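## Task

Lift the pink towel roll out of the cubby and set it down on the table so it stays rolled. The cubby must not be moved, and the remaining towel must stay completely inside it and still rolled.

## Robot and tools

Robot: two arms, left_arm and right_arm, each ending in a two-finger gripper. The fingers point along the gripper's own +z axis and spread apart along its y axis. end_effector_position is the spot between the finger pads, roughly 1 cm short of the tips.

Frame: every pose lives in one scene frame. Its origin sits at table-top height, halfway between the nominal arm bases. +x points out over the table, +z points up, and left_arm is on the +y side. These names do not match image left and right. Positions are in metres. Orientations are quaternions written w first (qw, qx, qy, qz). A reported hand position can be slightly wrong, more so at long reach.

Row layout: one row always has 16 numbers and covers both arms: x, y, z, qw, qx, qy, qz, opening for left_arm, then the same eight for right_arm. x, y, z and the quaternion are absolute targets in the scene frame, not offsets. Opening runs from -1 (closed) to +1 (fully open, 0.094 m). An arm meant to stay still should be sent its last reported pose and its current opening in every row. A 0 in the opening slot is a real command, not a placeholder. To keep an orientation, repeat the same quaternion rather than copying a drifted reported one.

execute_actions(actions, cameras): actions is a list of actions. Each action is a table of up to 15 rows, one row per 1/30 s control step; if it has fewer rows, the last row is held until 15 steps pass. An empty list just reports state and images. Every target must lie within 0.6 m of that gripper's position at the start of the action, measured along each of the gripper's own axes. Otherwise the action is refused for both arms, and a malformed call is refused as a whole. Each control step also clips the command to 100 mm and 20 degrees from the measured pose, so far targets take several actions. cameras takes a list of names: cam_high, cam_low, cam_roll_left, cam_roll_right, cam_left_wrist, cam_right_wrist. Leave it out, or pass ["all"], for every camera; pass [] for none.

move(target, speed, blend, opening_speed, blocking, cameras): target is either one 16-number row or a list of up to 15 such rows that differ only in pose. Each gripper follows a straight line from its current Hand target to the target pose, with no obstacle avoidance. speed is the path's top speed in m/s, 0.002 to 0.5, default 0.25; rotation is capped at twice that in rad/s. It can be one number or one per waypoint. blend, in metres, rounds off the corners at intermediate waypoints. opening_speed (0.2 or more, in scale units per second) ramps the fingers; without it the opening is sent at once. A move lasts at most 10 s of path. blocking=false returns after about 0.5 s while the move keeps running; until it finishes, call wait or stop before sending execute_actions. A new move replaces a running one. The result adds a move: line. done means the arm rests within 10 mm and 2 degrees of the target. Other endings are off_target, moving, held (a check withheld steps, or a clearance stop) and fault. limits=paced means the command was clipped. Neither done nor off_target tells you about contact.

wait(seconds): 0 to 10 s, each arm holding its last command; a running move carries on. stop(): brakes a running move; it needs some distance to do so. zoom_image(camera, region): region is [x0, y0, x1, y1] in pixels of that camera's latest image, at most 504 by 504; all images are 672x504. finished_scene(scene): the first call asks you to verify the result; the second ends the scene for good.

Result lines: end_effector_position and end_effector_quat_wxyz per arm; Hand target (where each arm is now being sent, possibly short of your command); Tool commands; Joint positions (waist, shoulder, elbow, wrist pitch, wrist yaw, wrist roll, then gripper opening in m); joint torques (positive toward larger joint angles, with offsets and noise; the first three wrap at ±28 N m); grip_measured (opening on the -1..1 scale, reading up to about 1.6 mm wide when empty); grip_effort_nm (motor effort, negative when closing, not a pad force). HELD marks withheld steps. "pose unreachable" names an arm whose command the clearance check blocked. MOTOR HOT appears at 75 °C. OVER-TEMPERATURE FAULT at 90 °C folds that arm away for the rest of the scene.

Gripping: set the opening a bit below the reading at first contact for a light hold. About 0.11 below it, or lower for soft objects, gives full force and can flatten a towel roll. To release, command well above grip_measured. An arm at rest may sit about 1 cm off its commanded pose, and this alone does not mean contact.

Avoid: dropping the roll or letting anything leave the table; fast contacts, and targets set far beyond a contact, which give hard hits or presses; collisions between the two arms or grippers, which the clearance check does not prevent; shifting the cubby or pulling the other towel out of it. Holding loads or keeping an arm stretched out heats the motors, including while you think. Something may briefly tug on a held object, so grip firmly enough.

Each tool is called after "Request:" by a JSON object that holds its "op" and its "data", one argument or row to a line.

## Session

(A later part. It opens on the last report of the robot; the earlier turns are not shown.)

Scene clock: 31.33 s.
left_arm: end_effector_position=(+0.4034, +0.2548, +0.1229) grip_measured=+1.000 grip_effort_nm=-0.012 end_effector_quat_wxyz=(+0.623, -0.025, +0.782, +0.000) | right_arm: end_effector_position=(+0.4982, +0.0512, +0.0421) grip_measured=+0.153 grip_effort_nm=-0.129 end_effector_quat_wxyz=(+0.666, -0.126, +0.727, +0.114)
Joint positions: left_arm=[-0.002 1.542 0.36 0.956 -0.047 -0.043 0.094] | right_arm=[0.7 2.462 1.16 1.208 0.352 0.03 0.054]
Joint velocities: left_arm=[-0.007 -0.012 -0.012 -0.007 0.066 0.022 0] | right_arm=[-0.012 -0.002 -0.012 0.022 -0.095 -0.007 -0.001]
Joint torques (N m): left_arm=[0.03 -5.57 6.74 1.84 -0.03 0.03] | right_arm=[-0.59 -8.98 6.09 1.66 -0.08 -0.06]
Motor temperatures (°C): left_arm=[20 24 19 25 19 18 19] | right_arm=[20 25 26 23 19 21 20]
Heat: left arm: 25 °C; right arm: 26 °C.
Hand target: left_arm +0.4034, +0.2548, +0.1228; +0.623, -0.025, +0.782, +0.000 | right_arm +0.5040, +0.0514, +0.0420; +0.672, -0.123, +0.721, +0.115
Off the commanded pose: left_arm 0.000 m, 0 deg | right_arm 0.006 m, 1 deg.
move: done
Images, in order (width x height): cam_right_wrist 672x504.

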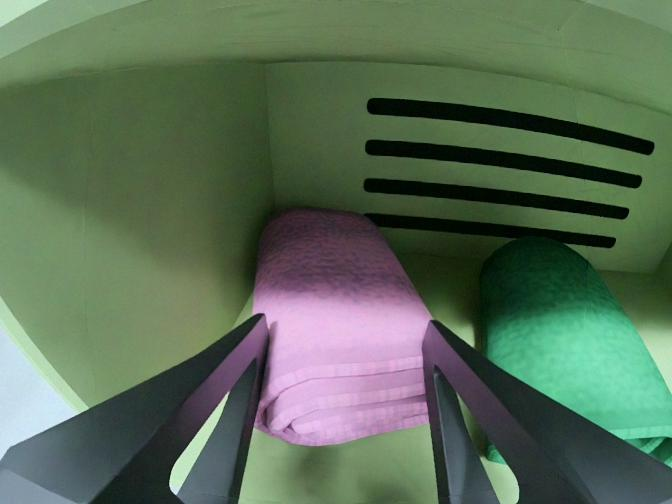

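Request:
{"op": "move", "data": {
  "target": [0.4034,0.2548,0.1228,0.623,-0.025,0.782,0.0,1.0,0.504,0.0515,0.042,0.6722,-0.1238,0.7209,0.1155,-0.2],
  "speed": 0.03,
  "opening_speed": 0.4,
  "cameras": ["cam_right_wrist"]
}}

Request:
{"op": "zoom_image", "data": {
  "camera": "cam_right_wrist",
  "region": [190, 190, 590, 490]
}}

Scene clock: 32.93 s.
left_arm: end_effector_position=(+0.4034, +0.2548, +0.1229) grip_measured=+1.000 grip_effort_nm=-0.012 end_effector_quat_wxyz=(+0.623, -0.025, +0.782, +0.000) | right_arm: end_effector_position=(+0.4982, +0.0514, +0.0427) grip_measured=-0.197 grip_effort_nm=-0.129 end_effector_quat_wxyz=(+0.667, -0.126, +0.726, +0.115)
Joint positions: left_arm=[-0.002 1.542 0.36 0.956 -0.047 -0.043 0.094] | right_arm=[0.7 2.462 1.16 1.211 0.351 0.03 0.038]
Joint velocities: left_arm=[0.007 -0.012 0.002 -0.066 0.022 -0.051 0] | right_arm=[-0.002 0.012 -0.012 -0.037 0.066 0.037 0]
Joint torques (N m): left_arm=[0.03 -5.57 6.72 1.84 -0.03 0.02] | right_arm=[-0.58 -9.01 6.04 1.64 -0.07 -0.06]
Motor temperatures (°C): left_arm=[20 24 19 25 19 18 19] | right_arm=[20 25 26 24 19 21 20]
Heat: left arm: 25 °C; right arm: 26 °C.
Hand target: left_arm +0.4034, +0.2548, +0.1228; +0.623, -0.025, +0.782, +0.000 | right_arm +0.5038, +0.0514, +0.0419; +0.672, -0.124, +0.721, +0.115
Off the commanded pose: left_arm 0.000 m, 0 deg | right_arm 0.006 m, 1 deg.
move: done
Images, in order (width x height): cam_right_wrist 672x504.

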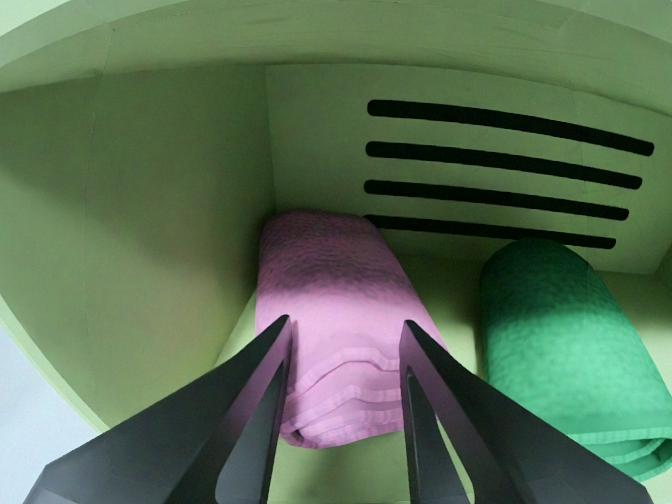

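Scaled by 1.260 from the camera's 672x504 image, which has a finer 960x720 frame.

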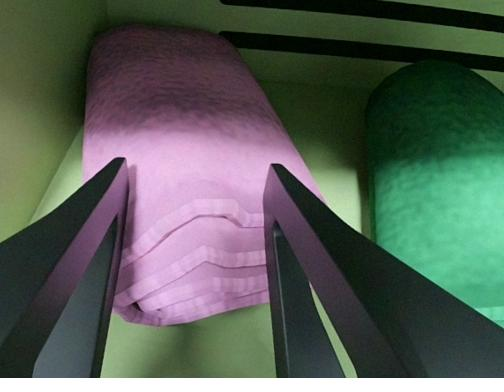

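Request:
{"op": "move", "data": {
  "target": [0.4034,0.2548,0.1228,0.623,-0.025,0.782,0.0,1.0,0.504,0.0515,0.042,0.6722,-0.1238,0.7209,0.1155,-0.4],
  "speed": 0.03,
  "opening_speed": 0.4,
  "cameras": []
}}

Request:
{"op": "move", "data": {
  "target": [0.4034,0.2548,0.1228,0.623,-0.025,0.782,0.0,1.0,0.445,0.0355,0.044,0.6722,-0.1238,0.7209,0.1155,-0.4],
  "speed": 0.05,
  "cameras": ["cam_right_wrist","cam_high"]
}}

Scene clock: 34.00 s.
left_arm: end_effector_position=(+0.4034, +0.2548, +0.1229) grip_measured=+1.000 grip_effort_nm=-0.007 end_effector_quat_wxyz=(+0.623, -0.025, +0.782, +0.000) | right_arm: end_effector_position=(+0.4982, +0.0514, +0.0430) grip_measured=-0.397 grip_effort_nm=-0.129 end_effector_quat_wxyz=(+0.667, -0.126, +0.725, +0.115)
Joint positions: left_arm=[-0.002 1.542 0.36 0.956 -0.047 -0.043 0.094] | right_arm=[0.7 2.462 1.16 1.212 0.351 0.03 0.028]
Joint velocities: left_arm=[0.007 0.007 -0.002 -0.022 -0.037 0.037 0] | right_arm=[-0.007 -0.002 -0.002 -0.007 0.066 0.007 0]
Joint torques (N m): left_arm=[0.02 -5.57 6.74 1.85 -0.03 0.03] | right_arm=[-0.59 -8.99 6.02 1.63 -0.06 -0.06]
Motor temperatures (°C): left_arm=[20 24 19 25 19 18 19] | right_arm=[20 25 26 24 19 21 20]
Heat: left arm: 25 °C; right arm: 26 °C.
Hand target: left_arm +0.4034, +0.2548, +0.1228; +0.623, -0.025, +0.782, +0.000 | right_arm +0.5038, +0.0514, +0.0420; +0.672, -0.124, +0.721, +0.115
Off the commanded pose: left_arm 0.000 m, 0 deg | right_arm 0.006 m, 1 deg.
move: done
No camera images: "cameras" was empty.

Scene clock: 35.63 s.
left_arm: end_effector_position=(+0.4034, +0.2548, +0.1229) grip_measured=+1.000 grip_effort_nm=-0.007 end_effector_quat_wxyz=(+0.623, -0.025, +0.782, +0.000) | right_arm: end_effector_position=(+0.4460, +0.0336, +0.0231) grip_measured=-0.398 grip_effort_nm=-0.129 end_effector_quat_wxyz=(+0.659, -0.133, +0.733, +0.107)
Joint positions: left_arm=[-0.002 1.542 0.36 0.956 -0.047 -0.043 0.094] | right_arm=[0.754 2.431 0.934 1.379 0.405 0.028 0.028]
Joint velocities: left_arm=[0.002 0.012 -0.022 0.081 0.081 -0.007 0] | right_arm=[-0.012 -0.007 -0.012 -0.051 -0.081 -0.007 0]
Joint torques (N m): left_arm=[0.02 -5.57 6.72 1.84 -0.03 0.03] | right_arm=[0.46 -13.6 2.14 1.58 0.07 -0.02]
Motor temperatures (°C): left_arm=[20 24 19 25 19 18 19] | right_arm=[20 25 26 24 19 21 20]
Heat: left arm: 25 °C; right arm: 26 °C.
Hand target: left_arm +0.4034, +0.2548, +0.1228; +0.623, -0.025, +0.782, +0.000 | right_arm +0.4454, +0.0353, +0.0449; +0.673, -0.124, +0.720, +0.115
Off the commanded pose: left_arm 0.000 m, 0 deg | right_arm 0.021 m, 3 deg.
move: off_target (right_arm)
Images, in order (width x height): cam_high 672x504, cam_right_wrist 672x504.

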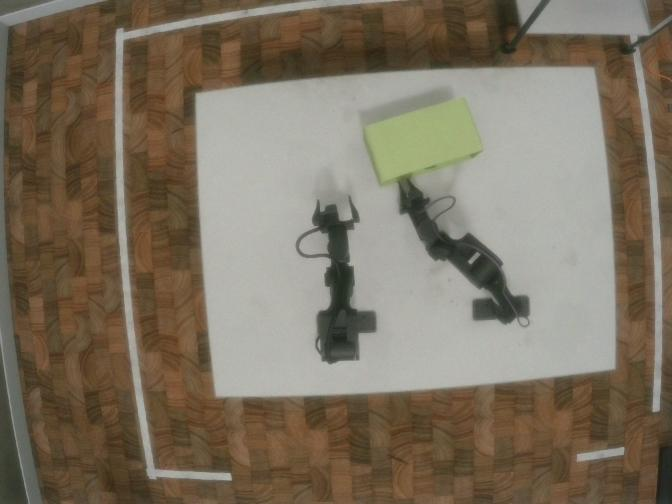

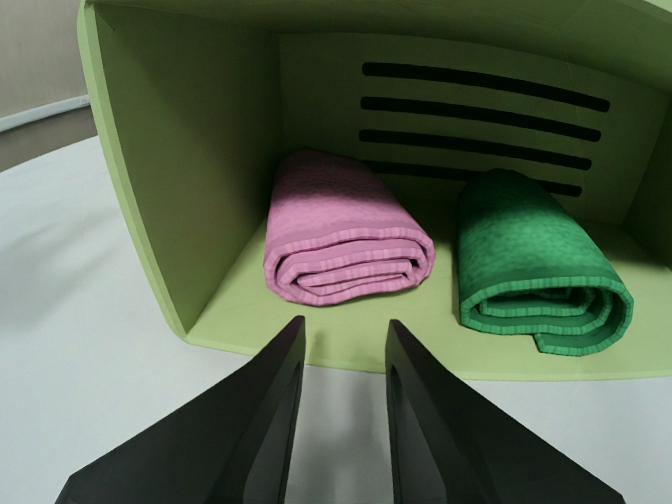

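Request:
{"op": "move", "data": {
  "target": [0.4034,0.2548,0.1228,0.623,-0.025,0.782,0.0,1.0,0.44,0.0335,0.05,0.6722,-0.1238,0.7209,0.1155,0.7],
  "speed": 0.05,
  "opening_speed": 1.0,
  "cameras": ["cam_right_wrist","cam_roll_right","cam_roll_left"]
}}

Scene clock: 38.33 s.
left_arm: end_effector_position=(+0.4034, +0.2548, +0.1229) grip_measured=+1.000 grip_effort_nm=-0.012 end_effector_quat_wxyz=(+0.623, -0.025, +0.782, +0.000) | right_arm: end_effector_position=(+0.4411, +0.0315, +0.0259) grip_measured=+0.698 grip_effort_nm=0.125 end_effector_quat_wxyz=(+0.658, -0.134, +0.734, +0.105)
Joint positions: left_arm=[-0.002 1.542 0.36 0.956 -0.047 -0.043 0.094] | right_arm=[0.76 2.41 0.908 1.379 0.412 0.028 0.08]
Joint velocities: left_arm=[-0.017 -0.002 -0.002 -0.066 0.007 -0.051 0] | right_arm=[-0.007 -0.017 -0.017 0.066 -0.022 0.007 -0.001]
Joint torques (N m): left_arm=[0.03 -5.59 6.72 1.85 -0.03 0.02] | right_arm=[0.49 -13.74 2.25 1.57 0.05 0.01]
Motor temperatures (°C): left_arm=[20 24 19 26 19 18 19] | right_arm=[20 26 26 24 19 21 20]
Heat: left arm: 26 °C; right arm: 26 °C.
Hand target: left_arm +0.4034, +0.2548, +0.1228; +0.623, -0.025, +0.782, +0.000 | right_arm +0.4408, +0.0340, +0.0493; +0.672, -0.124, +0.721, +0.115
Off the commanded pose: left_arm 0.000 m, 0 deg | right_arm 0.024 m, 3 deg.
move: off_target (right_arm)
Images, in order (width x height): cam_roll_left 672x504, cam_roll_right 672x504, cam_right_wrist 672x504.

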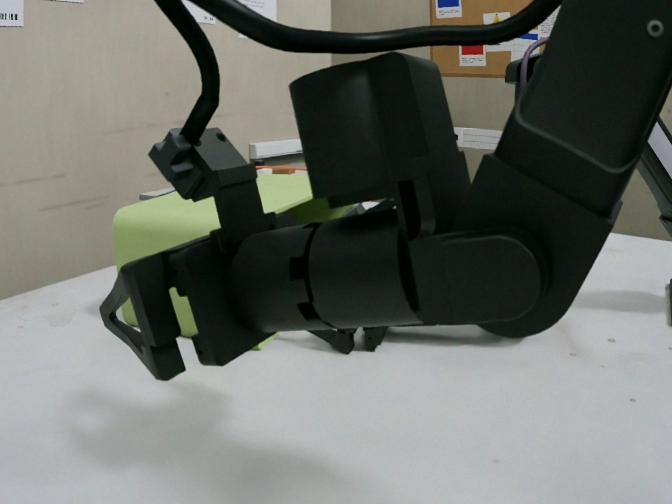

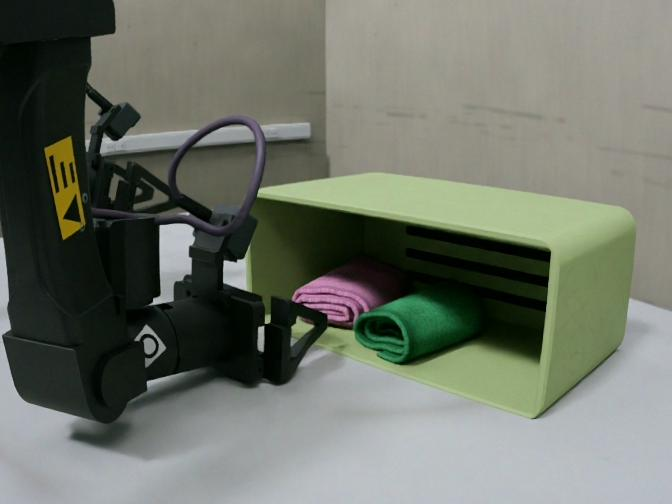

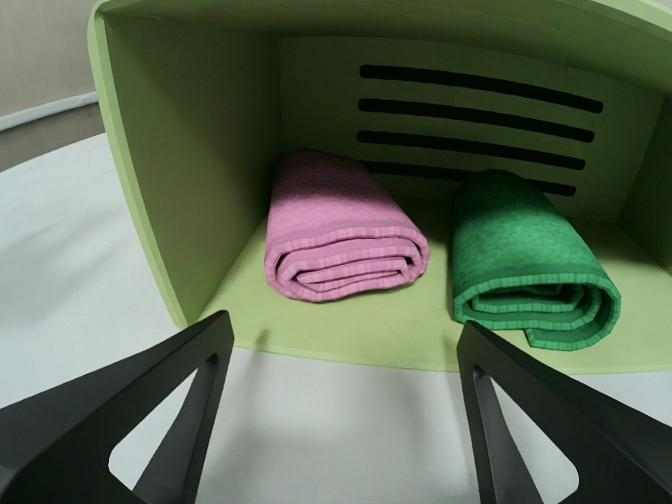

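Request:
{"op": "move", "data": {
  "target": [0.4034,0.2548,0.1228,0.623,-0.025,0.782,0.0,1.0,0.43,0.03,0.06,0.6722,-0.1238,0.7209,0.1155,0.7],
  "speed": 0.05,
  "cameras": ["cam_right_wrist","cam_roll_right","cam_high"]
}}

Scene clock: 42.10 s.
left_arm: end_effector_position=(+0.4034, +0.2548, +0.1229) grip_measured=+1.000 grip_effort_nm=-0.007 end_effector_quat_wxyz=(+0.623, -0.025, +0.782, +0.000) | right_arm: end_effector_position=(+0.4318, +0.0288, +0.0387) grip_measured=+0.698 grip_effort_nm=0.134 end_effector_quat_wxyz=(+0.660, -0.133, +0.732, +0.106)
Joint positions: left_arm=[-0.002 1.542 0.36 0.956 -0.047 -0.043 0.094] | right_arm=[0.772 2.354 0.858 1.379 0.424 0.028 0.08]
Joint velocities: left_arm=[-0.007 -0.007 0.002 -0.081 0.022 0.037 0] | right_arm=[-0.002 -0.002 -0.007 0.022 -0.051 0.066 0]
Joint torques (N m): left_arm=[0.03 -5.57 6.72 1.84 -0.03 0.02] | right_arm=[0.47 -13.24 2.35 1.53 0.06 0.01]
Motor temperatures (°C): left_arm=[20 24 19 26 19 18 19] | right_arm=[20 28 26 24 19 21 20]
Heat: left arm: 26 °C; right arm: 28 °C.
Hand target: left_arm +0.4034, +0.2548, +0.1228; +0.623, -0.025, +0.782, +0.000 | right_arm +0.4310, +0.0304, +0.0596; +0.672, -0.124, +0.721, +0.115
Off the commanded pose: left_arm 0.000 m, 0 deg | right_arm 0.021 m, 2 deg.
move: off_target (right_arm)
Images, in order (width x height): cam_high 672x504, cam_roll_right 672x504, cam_right_wrist 672x504.

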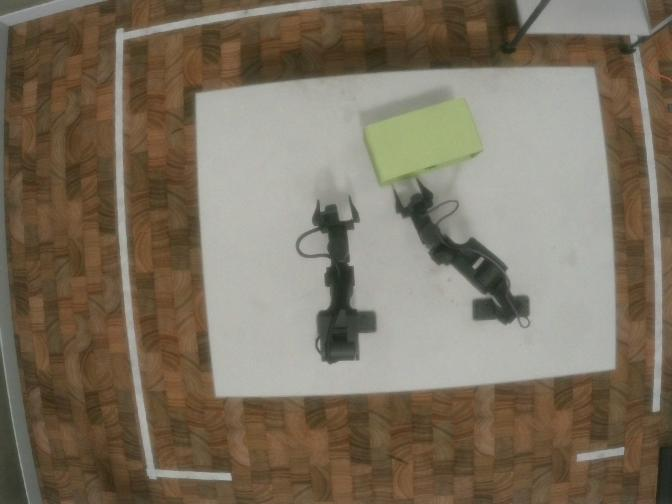

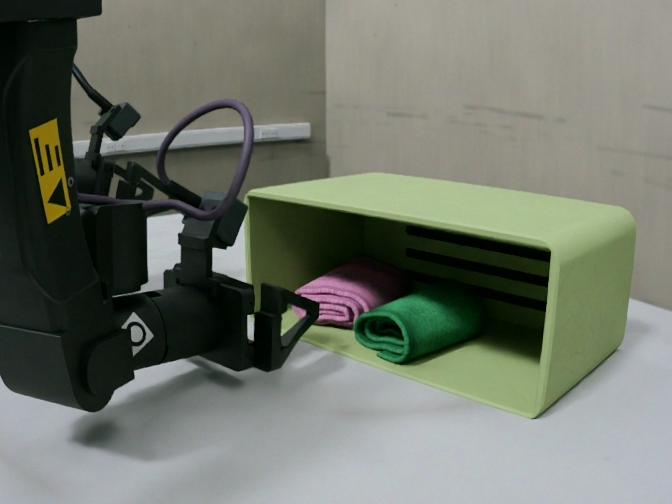

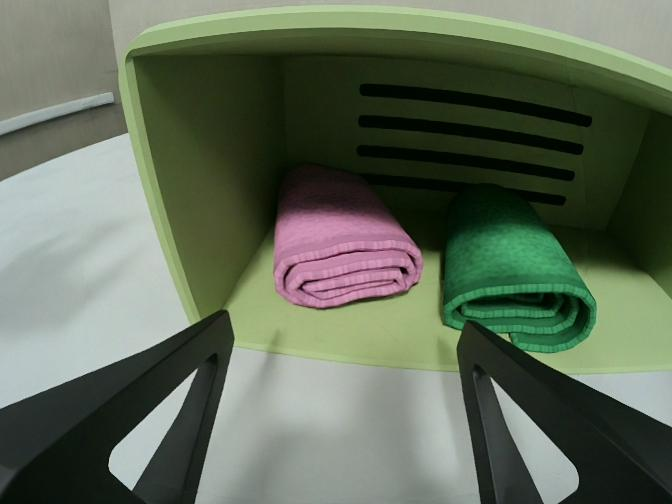

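Request:
{"op": "move", "data": {
  "target": [
    [0.4034,0.2548,0.1228,0.623,-0.025,0.782,0.0,1.0,0.43,0.03,0.09,0.6969,-0.1197,0.6969,0.1197,0.7],
    [0.4034,0.2548,0.1228,0.623,-0.025,0.782,0.0,1.0,0.455,0.0375,0.045,0.6969,-0.1197,0.6969,0.1197,0.7]
  ],
  "speed": 0.06,
  "cameras": ["cam_right_wrist","cam_roll_right"]
}}

Scene clock: 47.33 s.
left_arm: end_effector_position=(+0.4034, +0.2548, +0.1229) grip_measured=+1.000 grip_effort_nm=-0.007 end_effector_quat_wxyz=(+0.623, -0.025, +0.782, +0.000) | right_arm: end_effector_position=(+0.4510, +0.0369, +0.0440) grip_measured=+0.698 grip_effort_nm=0.129 end_effector_quat_wxyz=(+0.690, -0.122, +0.704, +0.116)
Joint positions: left_arm=[-0.002 1.542 0.36 0.956 -0.047 -0.043 0.094] | right_arm=[0.754 2.444 0.957 1.464 0.411 0.005 0.08]
Joint velocities: left_arm=[-0.012 0.007 -0.017 -0.007 0.037 -0.037 0] | right_arm=[0.002 0.007 -0.017 -0.007 -0.081 -0.051 0]
Joint torques (N m): left_arm=[0.02 -5.57 6.74 1.84 -0.03 0.02] | right_arm=[-0.43 -8.09 4.94 1.67 -0.08 -0.06]
Motor temperatures (°C): left_arm=[20 24 19 26 19 18 19] | right_arm=[20 28 26 24 19 21 20]
Heat: left arm: 26 °C; right arm: 28 °C.
Hand target: left_arm +0.4034, +0.2548, +0.1228; +0.623, -0.025, +0.782, +0.000 | right_arm +0.4552, +0.0381, +0.0446; +0.697, -0.119, +0.697, +0.119
Off the commanded pose: left_arm 0.000 m, 0 deg | right_arm 0.004 m, 1 deg.
move: done
Images, in order (width x height): cam_roll_right 672x504, cam_right_wrist 672x504.

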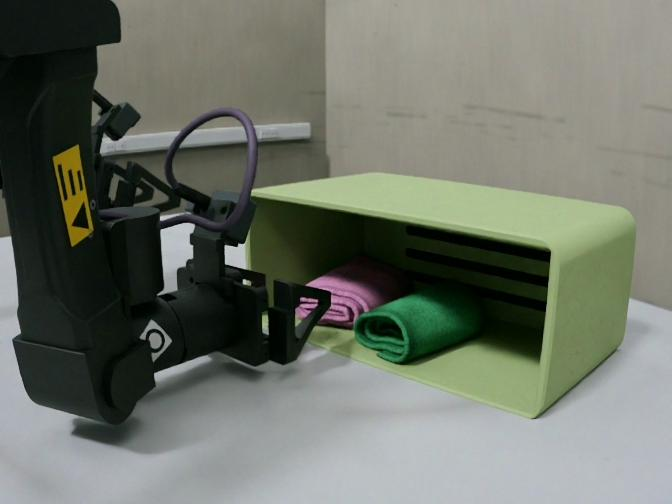

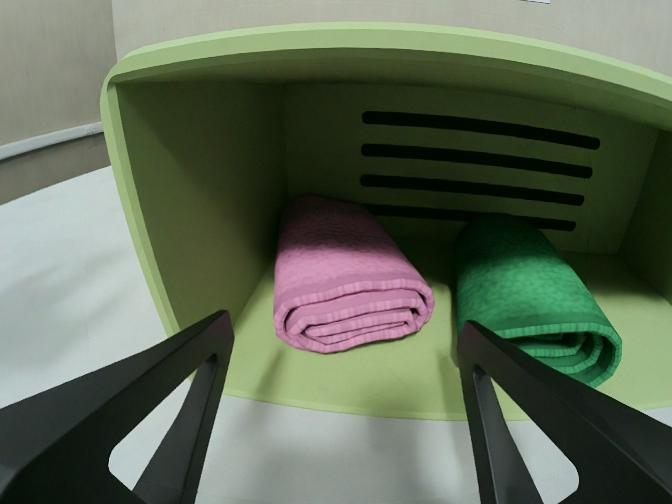

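Request:
{"op": "move", "data": {
  "target": [0.4034,0.2548,0.1228,0.623,-0.025,0.782,0.0,1.0,0.50,0.0525,0.044,0.6969,-0.1197,0.6969,0.1197,0.58],
  "speed": 0.04,
  "cameras": ["cam_right_wrist","cam_roll_right"]
}}

Request:
{"op": "zoom_image", "data": {
  "camera": "cam_roll_right",
  "region": [160, 140, 460, 400]
}}

Scene clock: 49.70 s.
left_arm: end_effector_position=(+0.4034, +0.2548, +0.1229) grip_measured=+1.000 grip_effort_nm=-0.007 end_effector_quat_wxyz=(+0.623, -0.025, +0.782, +0.000) | right_arm: end_effector_position=(+0.4952, +0.0518, +0.0492) grip_measured=+0.583 grip_effort_nm=-0.129 end_effector_quat_wxyz=(+0.698, -0.117, +0.696, +0.122)
Joint positions: left_arm=[-0.002 1.542 0.36 0.956 -0.047 -0.043 0.094] | right_arm=[0.707 2.511 1.161 1.353 0.363 0.005 0.074]
Joint velocities: left_arm=[-0.012 -0.002 0.002 0.037 0.022 0.022 0] | right_arm=[0.002 0.002 -0.002 0.007 -0.066 -0.022 0]
Joint torques (N m): left_arm=[0.02 -5.57 6.74 1.84 -0.03 0.02] | right_arm=[-0.42 -8.84 5.86 1.45 -0.1 -0.05]
Motor temperatures (°C): left_arm=[20 24 19 26 19 18 19] | right_arm=[20 28 26 24 19 21 20]
Heat: left arm: 26 °C; right arm: 28 °C.
Hand target: left_arm +0.4034, +0.2548, +0.1228; +0.623, -0.025, +0.782, +0.000 | right_arm +0.4997, +0.0528, +0.0428; +0.697, -0.119, +0.697, +0.120
Off the commanded pose: left_arm 0.000 m, 0 deg | right_arm 0.007 m, 0 deg.
move: done
Images, in order (width x height): cam_roll_right 672x504, cam_right_wrist 672x504.

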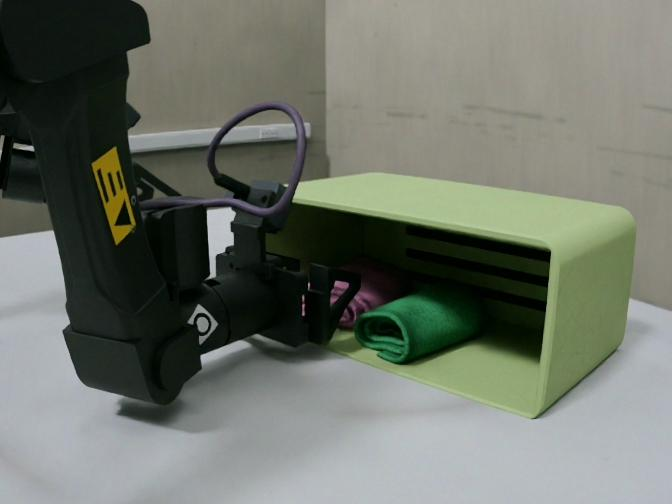

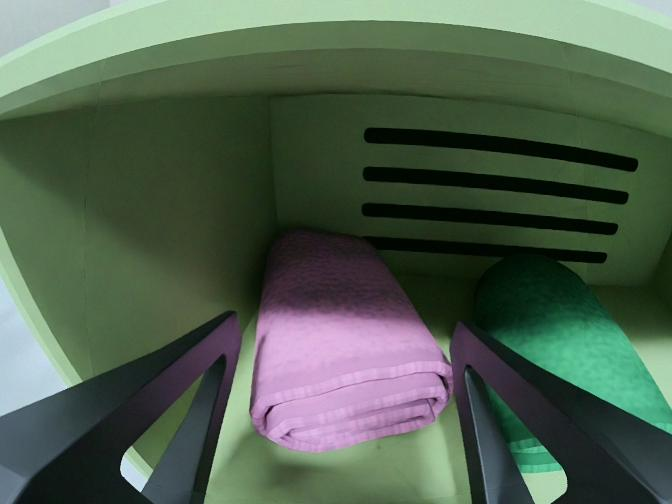

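Scaled by 1.680 from the camera's 672x504 image, which has a finer 960x720 frame.

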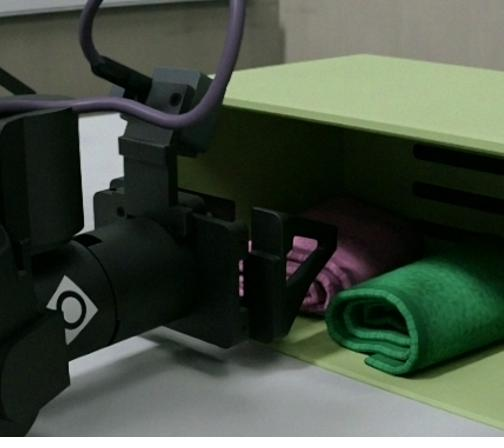

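Request:
{"op": "move", "data": {
  "target": [0.4034,0.2548,0.1228,0.623,-0.025,0.782,0.0,1.0,0.507,0.0545,0.034,0.6969,-0.1197,0.6969,0.1197,0.58],
  "speed": 0.03,
  "cameras": ["cam_right_wrist","cam_roll_right","cam_high"]
}}

Request:
{"op": "zoom_image", "data": {
  "camera": "cam_roll_right",
  "region": [160, 140, 460, 400]
}}

Scene clock: 51.47 s.
left_arm: end_effector_position=(+0.4034, +0.2548, +0.1229) grip_measured=+1.000 grip_effort_nm=-0.007 end_effector_quat_wxyz=(+0.623, -0.025, +0.782, +0.000) | right_arm: end_effector_position=(+0.5021, +0.0533, +0.0397) grip_measured=+0.583 grip_effort_nm=-0.134 end_effector_quat_wxyz=(+0.697, -0.117, +0.697, +0.121)
Joint positions: left_arm=[-0.002 1.542 0.36 0.956 -0.047 -0.043 0.094] | right_arm=[0.699 2.553 1.203 1.352 0.355 0.005 0.074]
Joint velocities: left_arm=[0.002 -0.007 -0.007 -0.022 0.022 -0.081 0] | right_arm=[0.002 -0.002 -0.002 0.022 -0.066 0.051 0.001]
Joint torques (N m): left_arm=[0.03 -5.59 6.74 1.84 -0.03 0.03] | right_arm=[-0.44 -9.06 5.87 1.45 -0.11 -0.06]
Motor temperatures (°C): left_arm=[20 24 19 26 19 18 19] | right_arm=[20 28 26 24 19 21 20]
Heat: left arm: 26 °C; right arm: 28 °C.
Hand target: left_arm +0.4034, +0.2548, +0.1228; +0.623, -0.025, +0.782, +0.000 | right_arm +0.5065, +0.0540, +0.0337; +0.697, -0.120, +0.697, +0.120
Off the commanded pose: left_arm 0.000 m, 0 deg | right_arm 0.008 m, 0 deg.
move: done
Images, in order (width x height): cam_high 672x504, cam_roll_right 672x504, cam_right_wrist 672x504.

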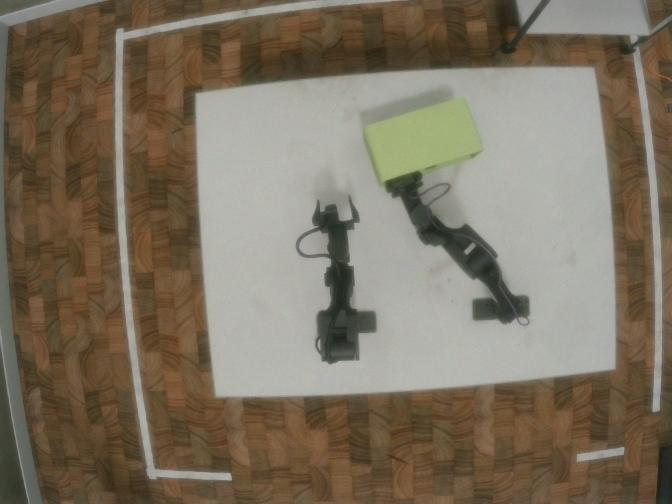

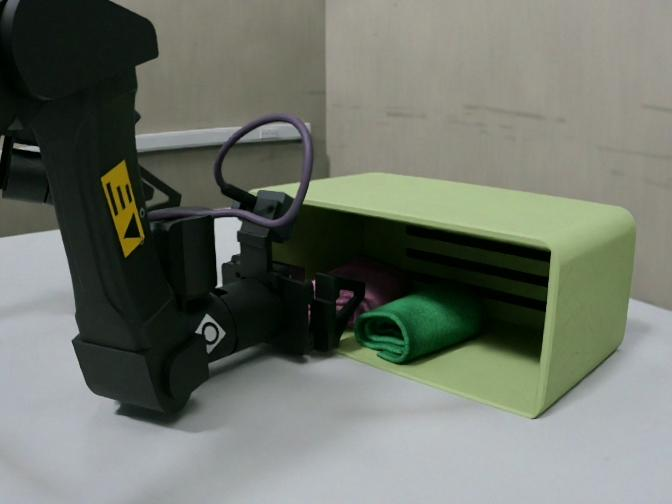

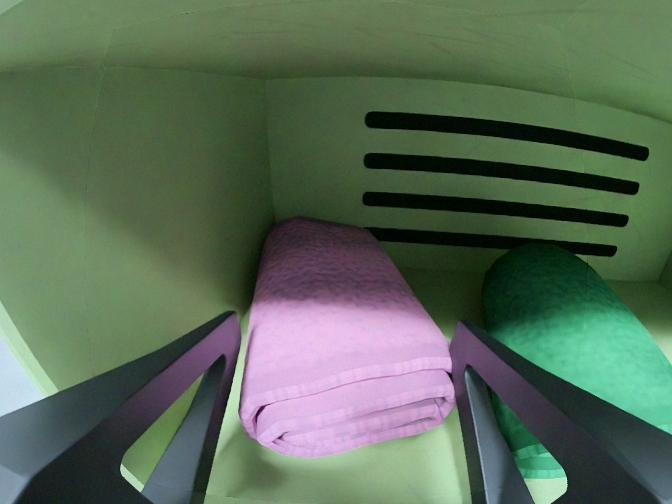

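Scaled by 1.680 from the camera's 672x504 image, which has a finer 960x720 frame.

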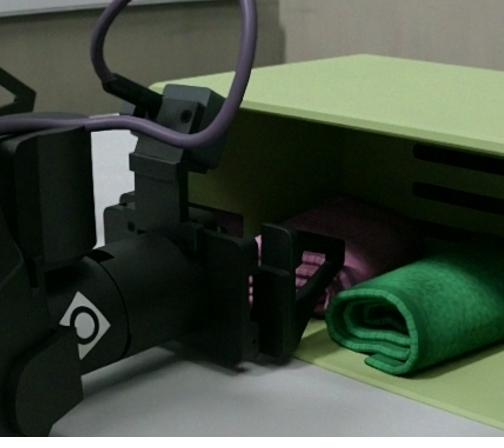

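Request:
{"op": "move", "data": {
  "target": [0.4034,0.2548,0.1228,0.623,-0.025,0.782,0.0,1.0,0.507,0.0545,0.034,0.6969,-0.1197,0.6969,0.1197,-0.5],
  "speed": 0.03,
  "opening_speed": 0.5,
  "cameras": ["cam_right_wrist"]
}}

Request:
{"op": "zoom_image", "data": {
  "camera": "cam_right_wrist",
  "region": [190, 190, 590, 490]
}}

Scene clock: 54.53 s.
left_arm: end_effector_position=(+0.4034, +0.2548, +0.1229) grip_measured=+1.000 grip_effort_nm=-0.007 end_effector_quat_wxyz=(+0.623, -0.025, +0.782, +0.000) | right_arm: end_effector_position=(+0.5028, +0.0542, +0.0415) grip_measured=-0.497 grip_effort_nm=-0.154 end_effector_quat_wxyz=(+0.699, -0.117, +0.695, +0.123)
Joint positions: left_arm=[-0.002 1.542 0.36 0.956 -0.047 -0.043 0.094] | right_arm=[0.699 2.553 1.207 1.353 0.353 0.004 0.024]
Joint velocities: left_arm=[-0.007 -0.002 0.002 -0.066 0.007 0.051 0] | right_arm=[-0.002 -0.012 0.002 0.037 -0.037 0.037 0.001]
Joint torques (N m): left_arm=[0.02 -5.57 6.74 1.84 -0.03 0.02] | right_arm=[-0.42 -9.11 5.59 1.44 -0.09 -0.06]
Motor temperatures (°C): left_arm=[20 24 19 26 19 18 19] | right_arm=[20 28 26 24 19 21 20]
Heat: left arm: 26 °C; right arm: 28 °C.
Hand target: left_arm +0.4034, +0.2548, +0.1228; +0.623, -0.025, +0.782, +0.000 | right_arm +0.5066, +0.0542, +0.0340; +0.697, -0.120, +0.697, +0.120
Off the commanded pose: left_arm 0.000 m, 0 deg | right_arm 0.009 m, 1 deg.
move: done
Images, in order (width x height): cam_right_wrist 672x504.

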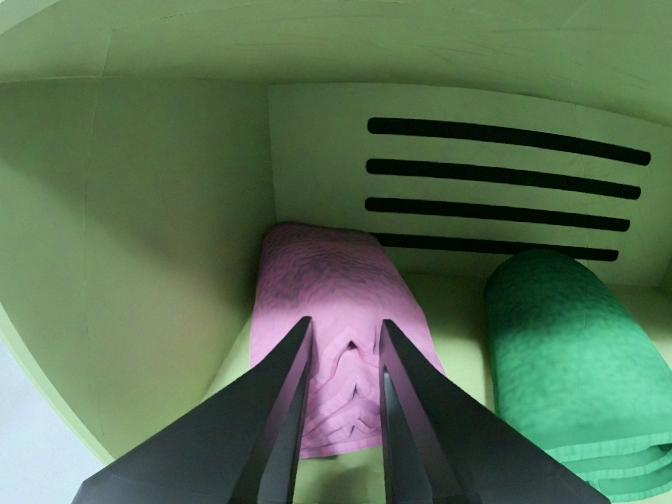

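Scaled by 1.260 from the camera's 672x504 image, which has a finer 960x720 frame.

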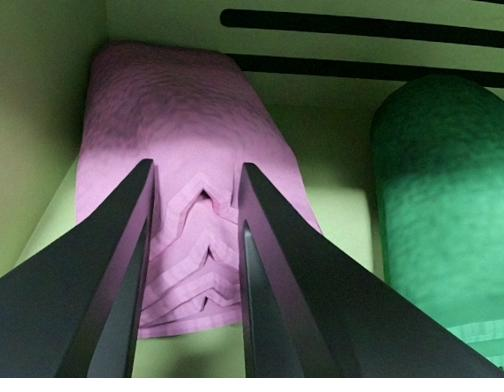

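Request:
{"op": "move", "data": {
  "target": [0.4034,0.2548,0.1228,0.623,-0.025,0.782,0.0,1.0,0.507,0.0545,0.036,0.6969,-0.1197,0.6969,0.1197,-0.75],
  "speed": 0.03,
  "opening_speed": 0.4,
  "cameras": []
}}

Request:
{"op": "move", "data": {
  "target": [0.4034,0.2548,0.1228,0.623,-0.025,0.782,0.0,1.0,0.48,0.047,0.048,0.6969,-0.1197,0.6969,0.1197,-0.75],
  "speed": 0.04,
  "cameras": ["cam_right_wrist"]
}}

Scene clock: 55.87 s.
left_arm: end_effector_position=(+0.4034, +0.2548, +0.1229) grip_measured=+1.000 grip_effort_nm=-0.007 end_effector_quat_wxyz=(+0.623, -0.025, +0.782, +0.000) | right_arm: end_effector_position=(+0.5027, +0.0544, +0.0430) grip_measured=-0.745 grip_effort_nm=-0.276 end_effector_quat_wxyz=(+0.701, -0.116, +0.693, +0.124)
Joint positions: left_arm=[-0.002 1.542 0.36 0.956 -0.047 -0.043 0.094] | right_arm=[0.699 2.553 1.207 1.359 0.352 0.004 0.012]
Joint velocities: left_arm=[-0.007 0.007 -0.002 0.007 -0.051 -0.081 0] | right_arm=[0.007 -0.002 0.002 0.081 -0.037 0.007 -0.002]
Joint torques (N m): left_arm=[0.03 -5.59 6.74 1.84 -0.03 0.02] | right_arm=[-0.42 -9.63 5.37 1.35 -0.08 -0.07]
Motor temperatures (°C): left_arm=[20 24 19 26 19 18 19] | right_arm=[20 27 26 24 19 21 20]
Heat: left arm: 26 °C; right arm: 27 °C.
Hand target: left_arm +0.4034, +0.2548, +0.1228; +0.623, -0.025, +0.782, +0.000 | right_arm +0.5066, +0.0542, +0.0360; +0.697, -0.120, +0.697, +0.120
Off the commanded pose: left_arm 0.000 m, 0 deg | right_arm 0.008 m, 1 deg.
move: done
No camera images: "cameras" was empty.

Scene clock: 57.00 s.
left_arm: end_effector_position=(+0.4034, +0.2548, +0.1229) grip_measured=+1.000 grip_effort_nm=-0.007 end_effector_quat_wxyz=(+0.623, -0.025, +0.782, +0.000) | right_arm: end_effector_position=(+0.4825, +0.0460, +0.0387) grip_measured=-0.745 grip_effort_nm=-0.242 end_effector_quat_wxyz=(+0.698, -0.118, +0.696, +0.122)
Joint positions: left_arm=[-0.002 1.542 0.36 0.956 -0.047 -0.043 0.094] | right_arm=[0.715 2.526 1.107 1.423 0.368 0.004 0.012]
Joint velocities: left_arm=[0.007 -0.012 -0.002 -0.022 -0.022 -0.051 0] | right_arm=[-0.007 -0.012 0.002 0.037 0.051 0.051 0]
Joint torques (N m): left_arm=[0.02 -5.57 6.74 1.85 -0.03 0.02] | right_arm=[0.49 -13.86 2.06 1.26 0.04 -0.07]
Motor temperatures (°C): left_arm=[20 24 19 27 19 18 19] | right_arm=[20 28 26 24 19 21 20]
Heat: left arm: 27 °C; right arm: 28 °C.
Hand target: left_arm +0.4034, +0.2548, +0.1228; +0.623, -0.025, +0.782, +0.000 | right_arm +0.4801, +0.0469, +0.0485; +0.697, -0.120, +0.696, +0.120
Off the commanded pose: left_arm 0.000 m, 0 deg | right_arm 0.010 m, 0 deg.
move: done
Images, in order (width x height): cam_right_wrist 672x504.

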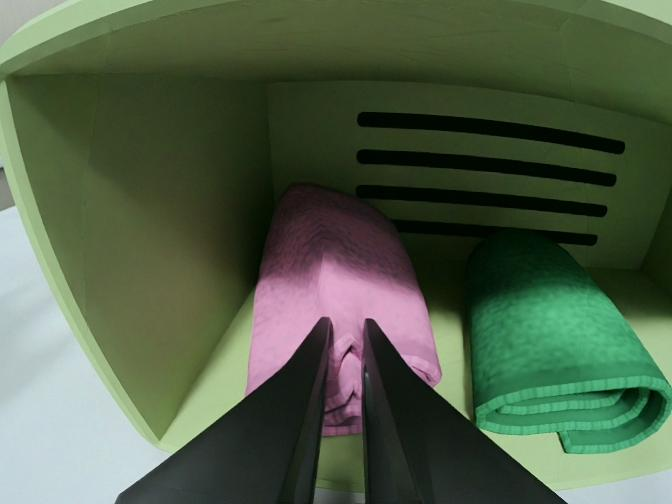

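Request:
{"op": "move", "data": {
  "target": [0.4034,0.2548,0.1228,0.623,-0.025,0.782,0.0,1.0,0.455,0.038,0.054,0.6969,-0.1197,0.6969,0.1197,-0.85],
  "speed": 0.03,
  "cameras": ["cam_right_wrist"]
}}

Scene clock: 58.70 s.
left_arm: end_effector_position=(+0.4034, +0.2548, +0.1229) grip_measured=+1.000 grip_effort_nm=-0.012 end_effector_quat_wxyz=(+0.623, -0.025, +0.782, +0.000) | right_arm: end_effector_position=(+0.4575, +0.0368, +0.0396) grip_measured=-0.842 grip_effort_nm=-0.413 end_effector_quat_wxyz=(+0.692, -0.122, +0.702, +0.118)
Joint positions: left_arm=[-0.002 1.542 0.36 0.956 -0.047 -0.043 0.094] | right_arm=[0.741 2.471 0.984 1.47 0.394 0.003 0.007]
Joint velocities: left_arm=[-0.002 -0.002 -0.002 0.022 -0.007 0.022 0] | right_arm=[0.002 0.002 -0.007 -0.022 -0.11 0.022 0]
Joint torques (N m): left_arm=[0.02 -5.59 6.74 1.84 -0.03 0.02] | right_arm=[0.51 -13.48 1.95 1.41 0.03 -0.06]
Motor temperatures (°C): left_arm=[20 24 19 27 19 18 19] | right_arm=[20 28 26 24 19 21 20]
Heat: left arm: 27 °C; right arm: 28 °C.
Hand target: left_arm +0.4034, +0.2548, +0.1228; +0.623, -0.025, +0.782, +0.000 | right_arm +0.4554, +0.0381, +0.0543; +0.697, -0.120, +0.696, +0.119
Off the commanded pose: left_arm 0.000 m, 0 deg | right_arm 0.015 m, 1 deg.
move: off_target (right_arm)
Images, in order (width x height): cam_right_wrist 672x504.

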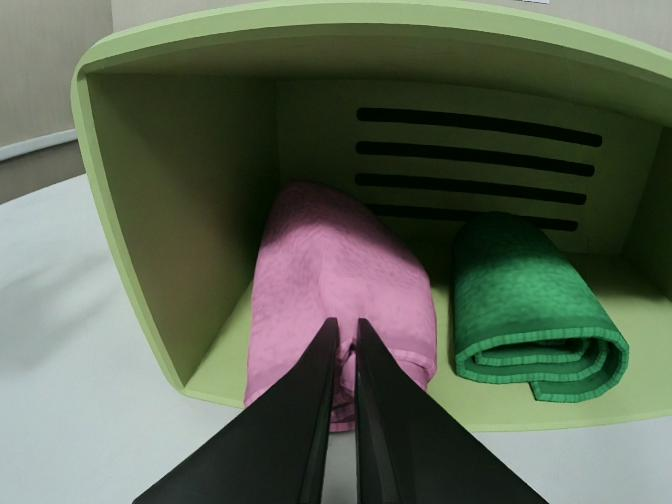

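Request:
{"op": "move", "data": {
  "target": [0.4034,0.2548,0.1228,0.623,-0.025,0.782,0.0,1.0,0.41,0.022,0.055,0.6625,-0.1255,0.7294,0.1138,-0.9],
  "speed": 0.04,
  "cameras": ["cam_right_wrist","cam_high"]
}}

Scene clock: 60.90 s.
left_arm: end_effector_position=(+0.4034, +0.2548, +0.1229) grip_measured=+1.000 grip_effort_nm=-0.007 end_effector_quat_wxyz=(+0.623, -0.025, +0.782, +0.000) | right_arm: end_effector_position=(+0.4115, +0.0206, +0.0410) grip_measured=-0.897 grip_effort_nm=-0.178 end_effector_quat_wxyz=(+0.657, -0.133, +0.734, +0.109)
Joint positions: left_arm=[-0.002 1.542 0.36 0.956 -0.047 -0.043 0.094] | right_arm=[0.795 2.312 0.765 1.421 0.444 0.039 0.005]
Joint velocities: left_arm=[-0.012 -0.017 -0.017 -0.022 0.037 -0.022 0] | right_arm=[-0.012 -0.007 0.017 -0.051 -0.007 -0.007 0]
Joint torques (N m): left_arm=[0.03 -5.57 6.74 1.84 -0.03 0.02] | right_arm=[0.47 -12.46 1.98 1.37 0.06 0.04]
Motor temperatures (°C): left_arm=[20 24 19 27 19 18 19] | right_arm=[20 28 26 24 19 21 20]
Heat: left arm: 27 °C; right arm: 28 °C.
Hand target: left_arm +0.4034, +0.2548, +0.1228; +0.623, -0.025, +0.782, +0.000 | right_arm +0.4102, +0.0214, +0.0555; +0.663, -0.126, +0.729, +0.114
Off the commanded pose: left_arm 0.000 m, 0 deg | right_arm 0.014 m, 1 deg.
move: off_target (right_arm)
Images, in order (width x height): cam_high 672x504, cam_right_wrist 672x504.

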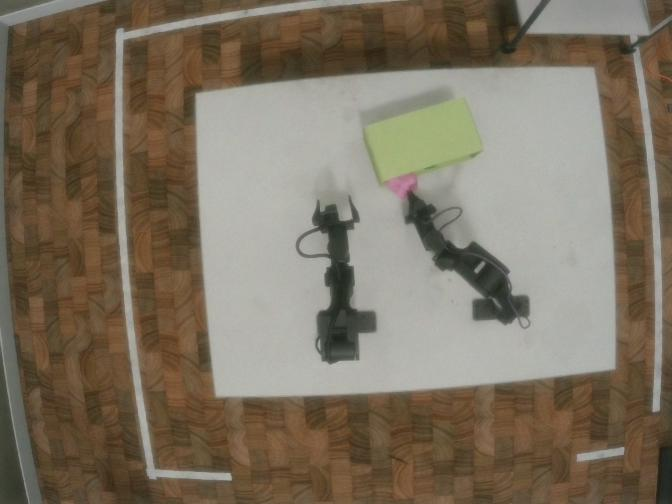

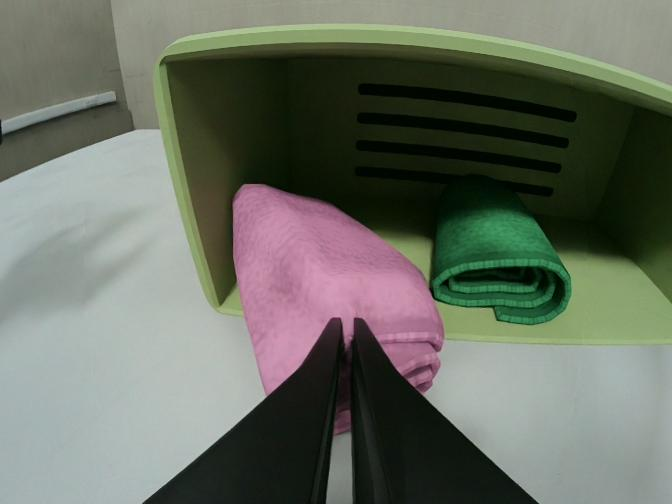

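Request:
{"op": "move", "data": {
  "target": [0.4034,0.2548,0.1228,0.623,-0.025,0.782,0.0,1.0,0.41,0.022,0.055,0.6625,-0.1255,0.7294,0.1138,0.75],
  "speed": 0.04,
  "opening_speed": 0.8,
  "cameras": ["cam_right_wrist","cam_high","cam_roll_right"]
}}

Request:
{"op": "zoom_image", "data": {
  "camera": "cam_high",
  "region": [330, 80, 500, 230]
}}

Scene clock: 64.10 s.
left_arm: end_effector_position=(+0.4034, +0.2548, +0.1229) grip_measured=+1.000 grip_effort_nm=-0.007 end_effector_quat_wxyz=(+0.623, -0.025, +0.782, +0.000) | right_arm: end_effector_position=(+0.4115, +0.0198, +0.0389) grip_measured=+0.748 grip_effort_nm=0.129 end_effector_quat_wxyz=(+0.654, -0.132, +0.737, +0.106)
Joint positions: left_arm=[-0.002 1.542 0.36 0.956 -0.047 -0.043 0.094] | right_arm=[0.795 2.312 0.765 1.411 0.447 0.042 0.082]
Joint velocities: left_arm=[0.002 -0.002 0.017 -0.037 -0.051 -0.007 0] | right_arm=[-0.017 -0.007 -0.002 -0.081 0.022 0.066 -0.001]
Joint torques (N m): left_arm=[0.02 -5.57 6.74 1.85 -0.03 0.02] | right_arm=[0.59 -12.11 2.3 1.44 0.06 0.02]
Motor temperatures (°C): left_arm=[20 24 19 27 19 18 19] | right_arm=[20 29 26 24 19 21 20]
Heat: left arm: 27 °C; right arm: 29 °C.
Hand target: left_arm +0.4034, +0.2548, +0.1228; +0.623, -0.025, +0.782, +0.000 | right_arm +0.4104, +0.0223, +0.0546; +0.663, -0.126, +0.729, +0.114
Off the commanded pose: left_arm 0.000 m, 0 deg | right_arm 0.016 m, 2 deg.
move: off_target (right_arm)
Images, in order (width x height): cam_high 672x504, cam_roll_right 672x504, cam_right_wrist 672x504.

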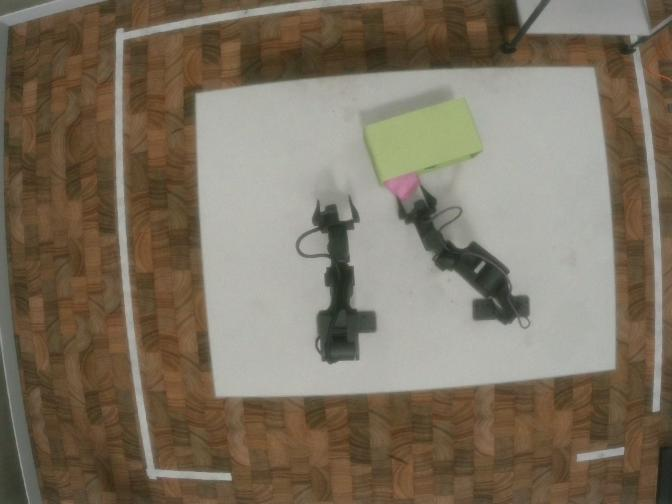

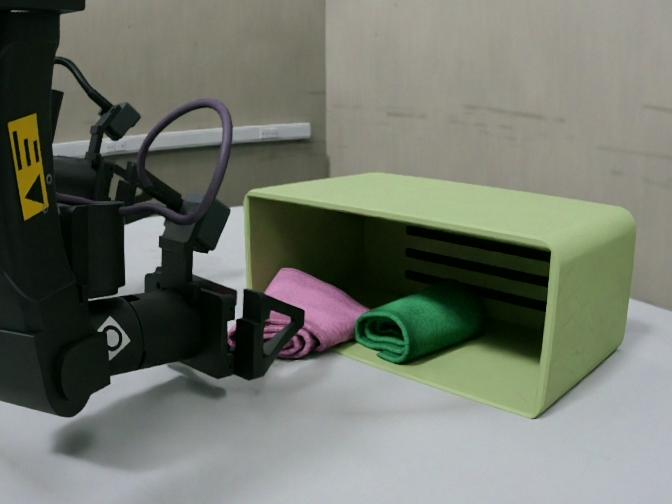

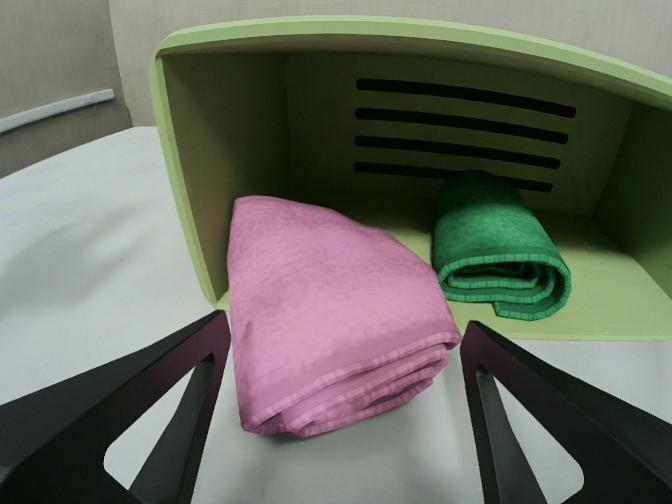

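Scaled by 2.965 from the camera's 672x504 image, which has a finer 960x720 frame.

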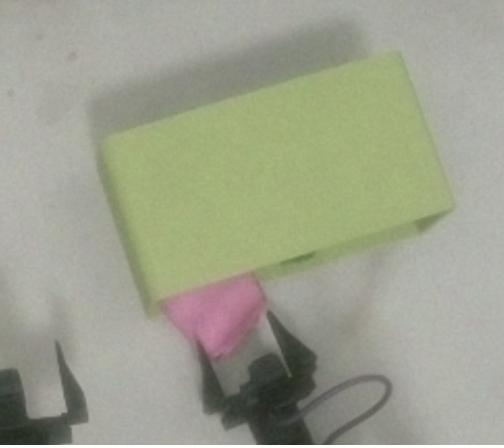

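Request:
{"op": "move", "data": {
  "target": [
    [0.4034,0.2548,0.1228,0.623,-0.025,0.782,0.0,1.0,0.405,0.02,0.14,0.6625,-0.1255,0.7294,0.1138,1.0],
    [0.4034,0.2548,0.1228,0.623,-0.025,0.782,0.0,1.0,0.441,0.039,0.13,0.6040,-0.2620,0.7198,0.2198,1.0]
  ],
  "speed": 0.1,
  "cameras": ["cam_right_wrist","cam_high","cam_roll_right"]
}}

Request:
{"op": "zoom_image", "data": {
  "camera": "cam_high",
  "region": [330, 80, 500, 230]
}}

Scene clock: 70.87 s.
left_arm: end_effector_position=(+0.4034, +0.2548, +0.1229) grip_measured=+1.000 grip_effort_nm=-0.007 end_effector_quat_wxyz=(+0.623, -0.025, +0.782, +0.000) | right_arm: end_effector_position=(+0.4337, +0.0373, +0.1255) grip_measured=+0.998 grip_effort_nm=0.129 end_effector_quat_wxyz=(+0.601, -0.258, +0.723, +0.223)
Joint positions: left_arm=[-0.002 1.542 0.36 0.956 -0.047 -0.043 0.094] | right_arm=[0.611 1.961 0.851 0.931 -0.091 -0.005 0.094]
Joint velocities: left_arm=[-0.002 0.012 -0.012 0.007 -0.007 0.051 0] | right_arm=[-0.017 0.002 0.007 0.007 -0.007 0.022 0]
Joint torques (N m): left_arm=[0.03 -5.57 6.74 1.84 -0.03 0.02] | right_arm=[-0.43 -6.39 7.6 1.54 -0.1 -0.08]
Motor temperatures (°C): left_arm=[20 24 19 27 19 18 19] | right_arm=[20 29 26 25 19 21 20]
Heat: left arm: 27 °C; right arm: 29 °C.
Hand target: left_arm +0.4034, +0.2548, +0.1228; +0.623, -0.025, +0.782, +0.000 | right_arm +0.4412, +0.0405, +0.1275; +0.605, -0.260, +0.719, +0.223
Off the commanded pose: left_arm 0.000 m, 0 deg | right_arm 0.009 m, 1 deg.
move: done
Images, in order (width x height): cam_high 672x504, cam_roll_right 672x504, cam_right_wrist 672x504.

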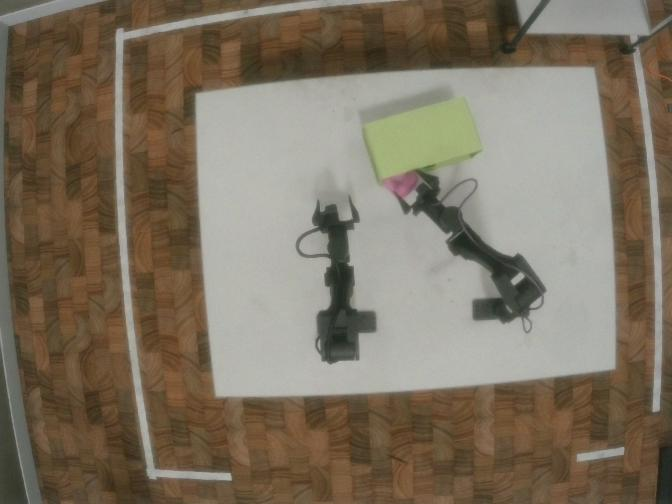

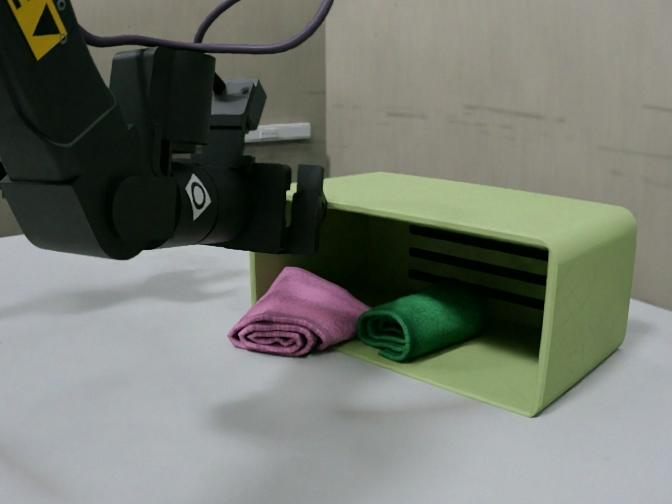

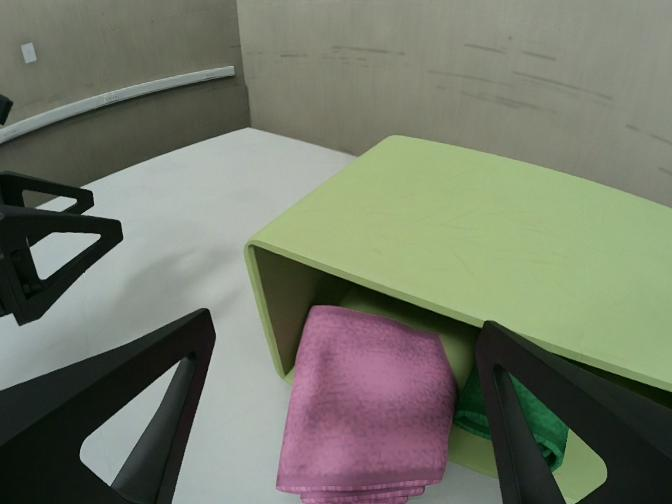

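Scaled by 2.965 from the camera's 672x504 image, which has a finer 960x720 frame.

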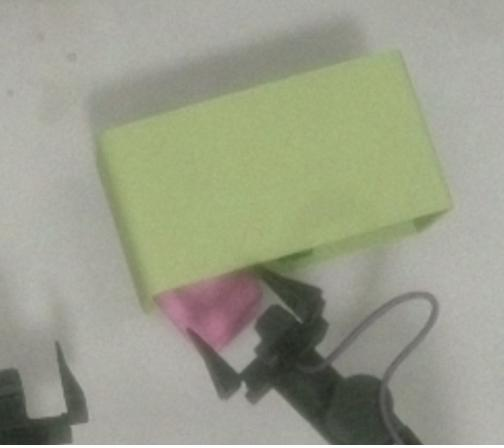

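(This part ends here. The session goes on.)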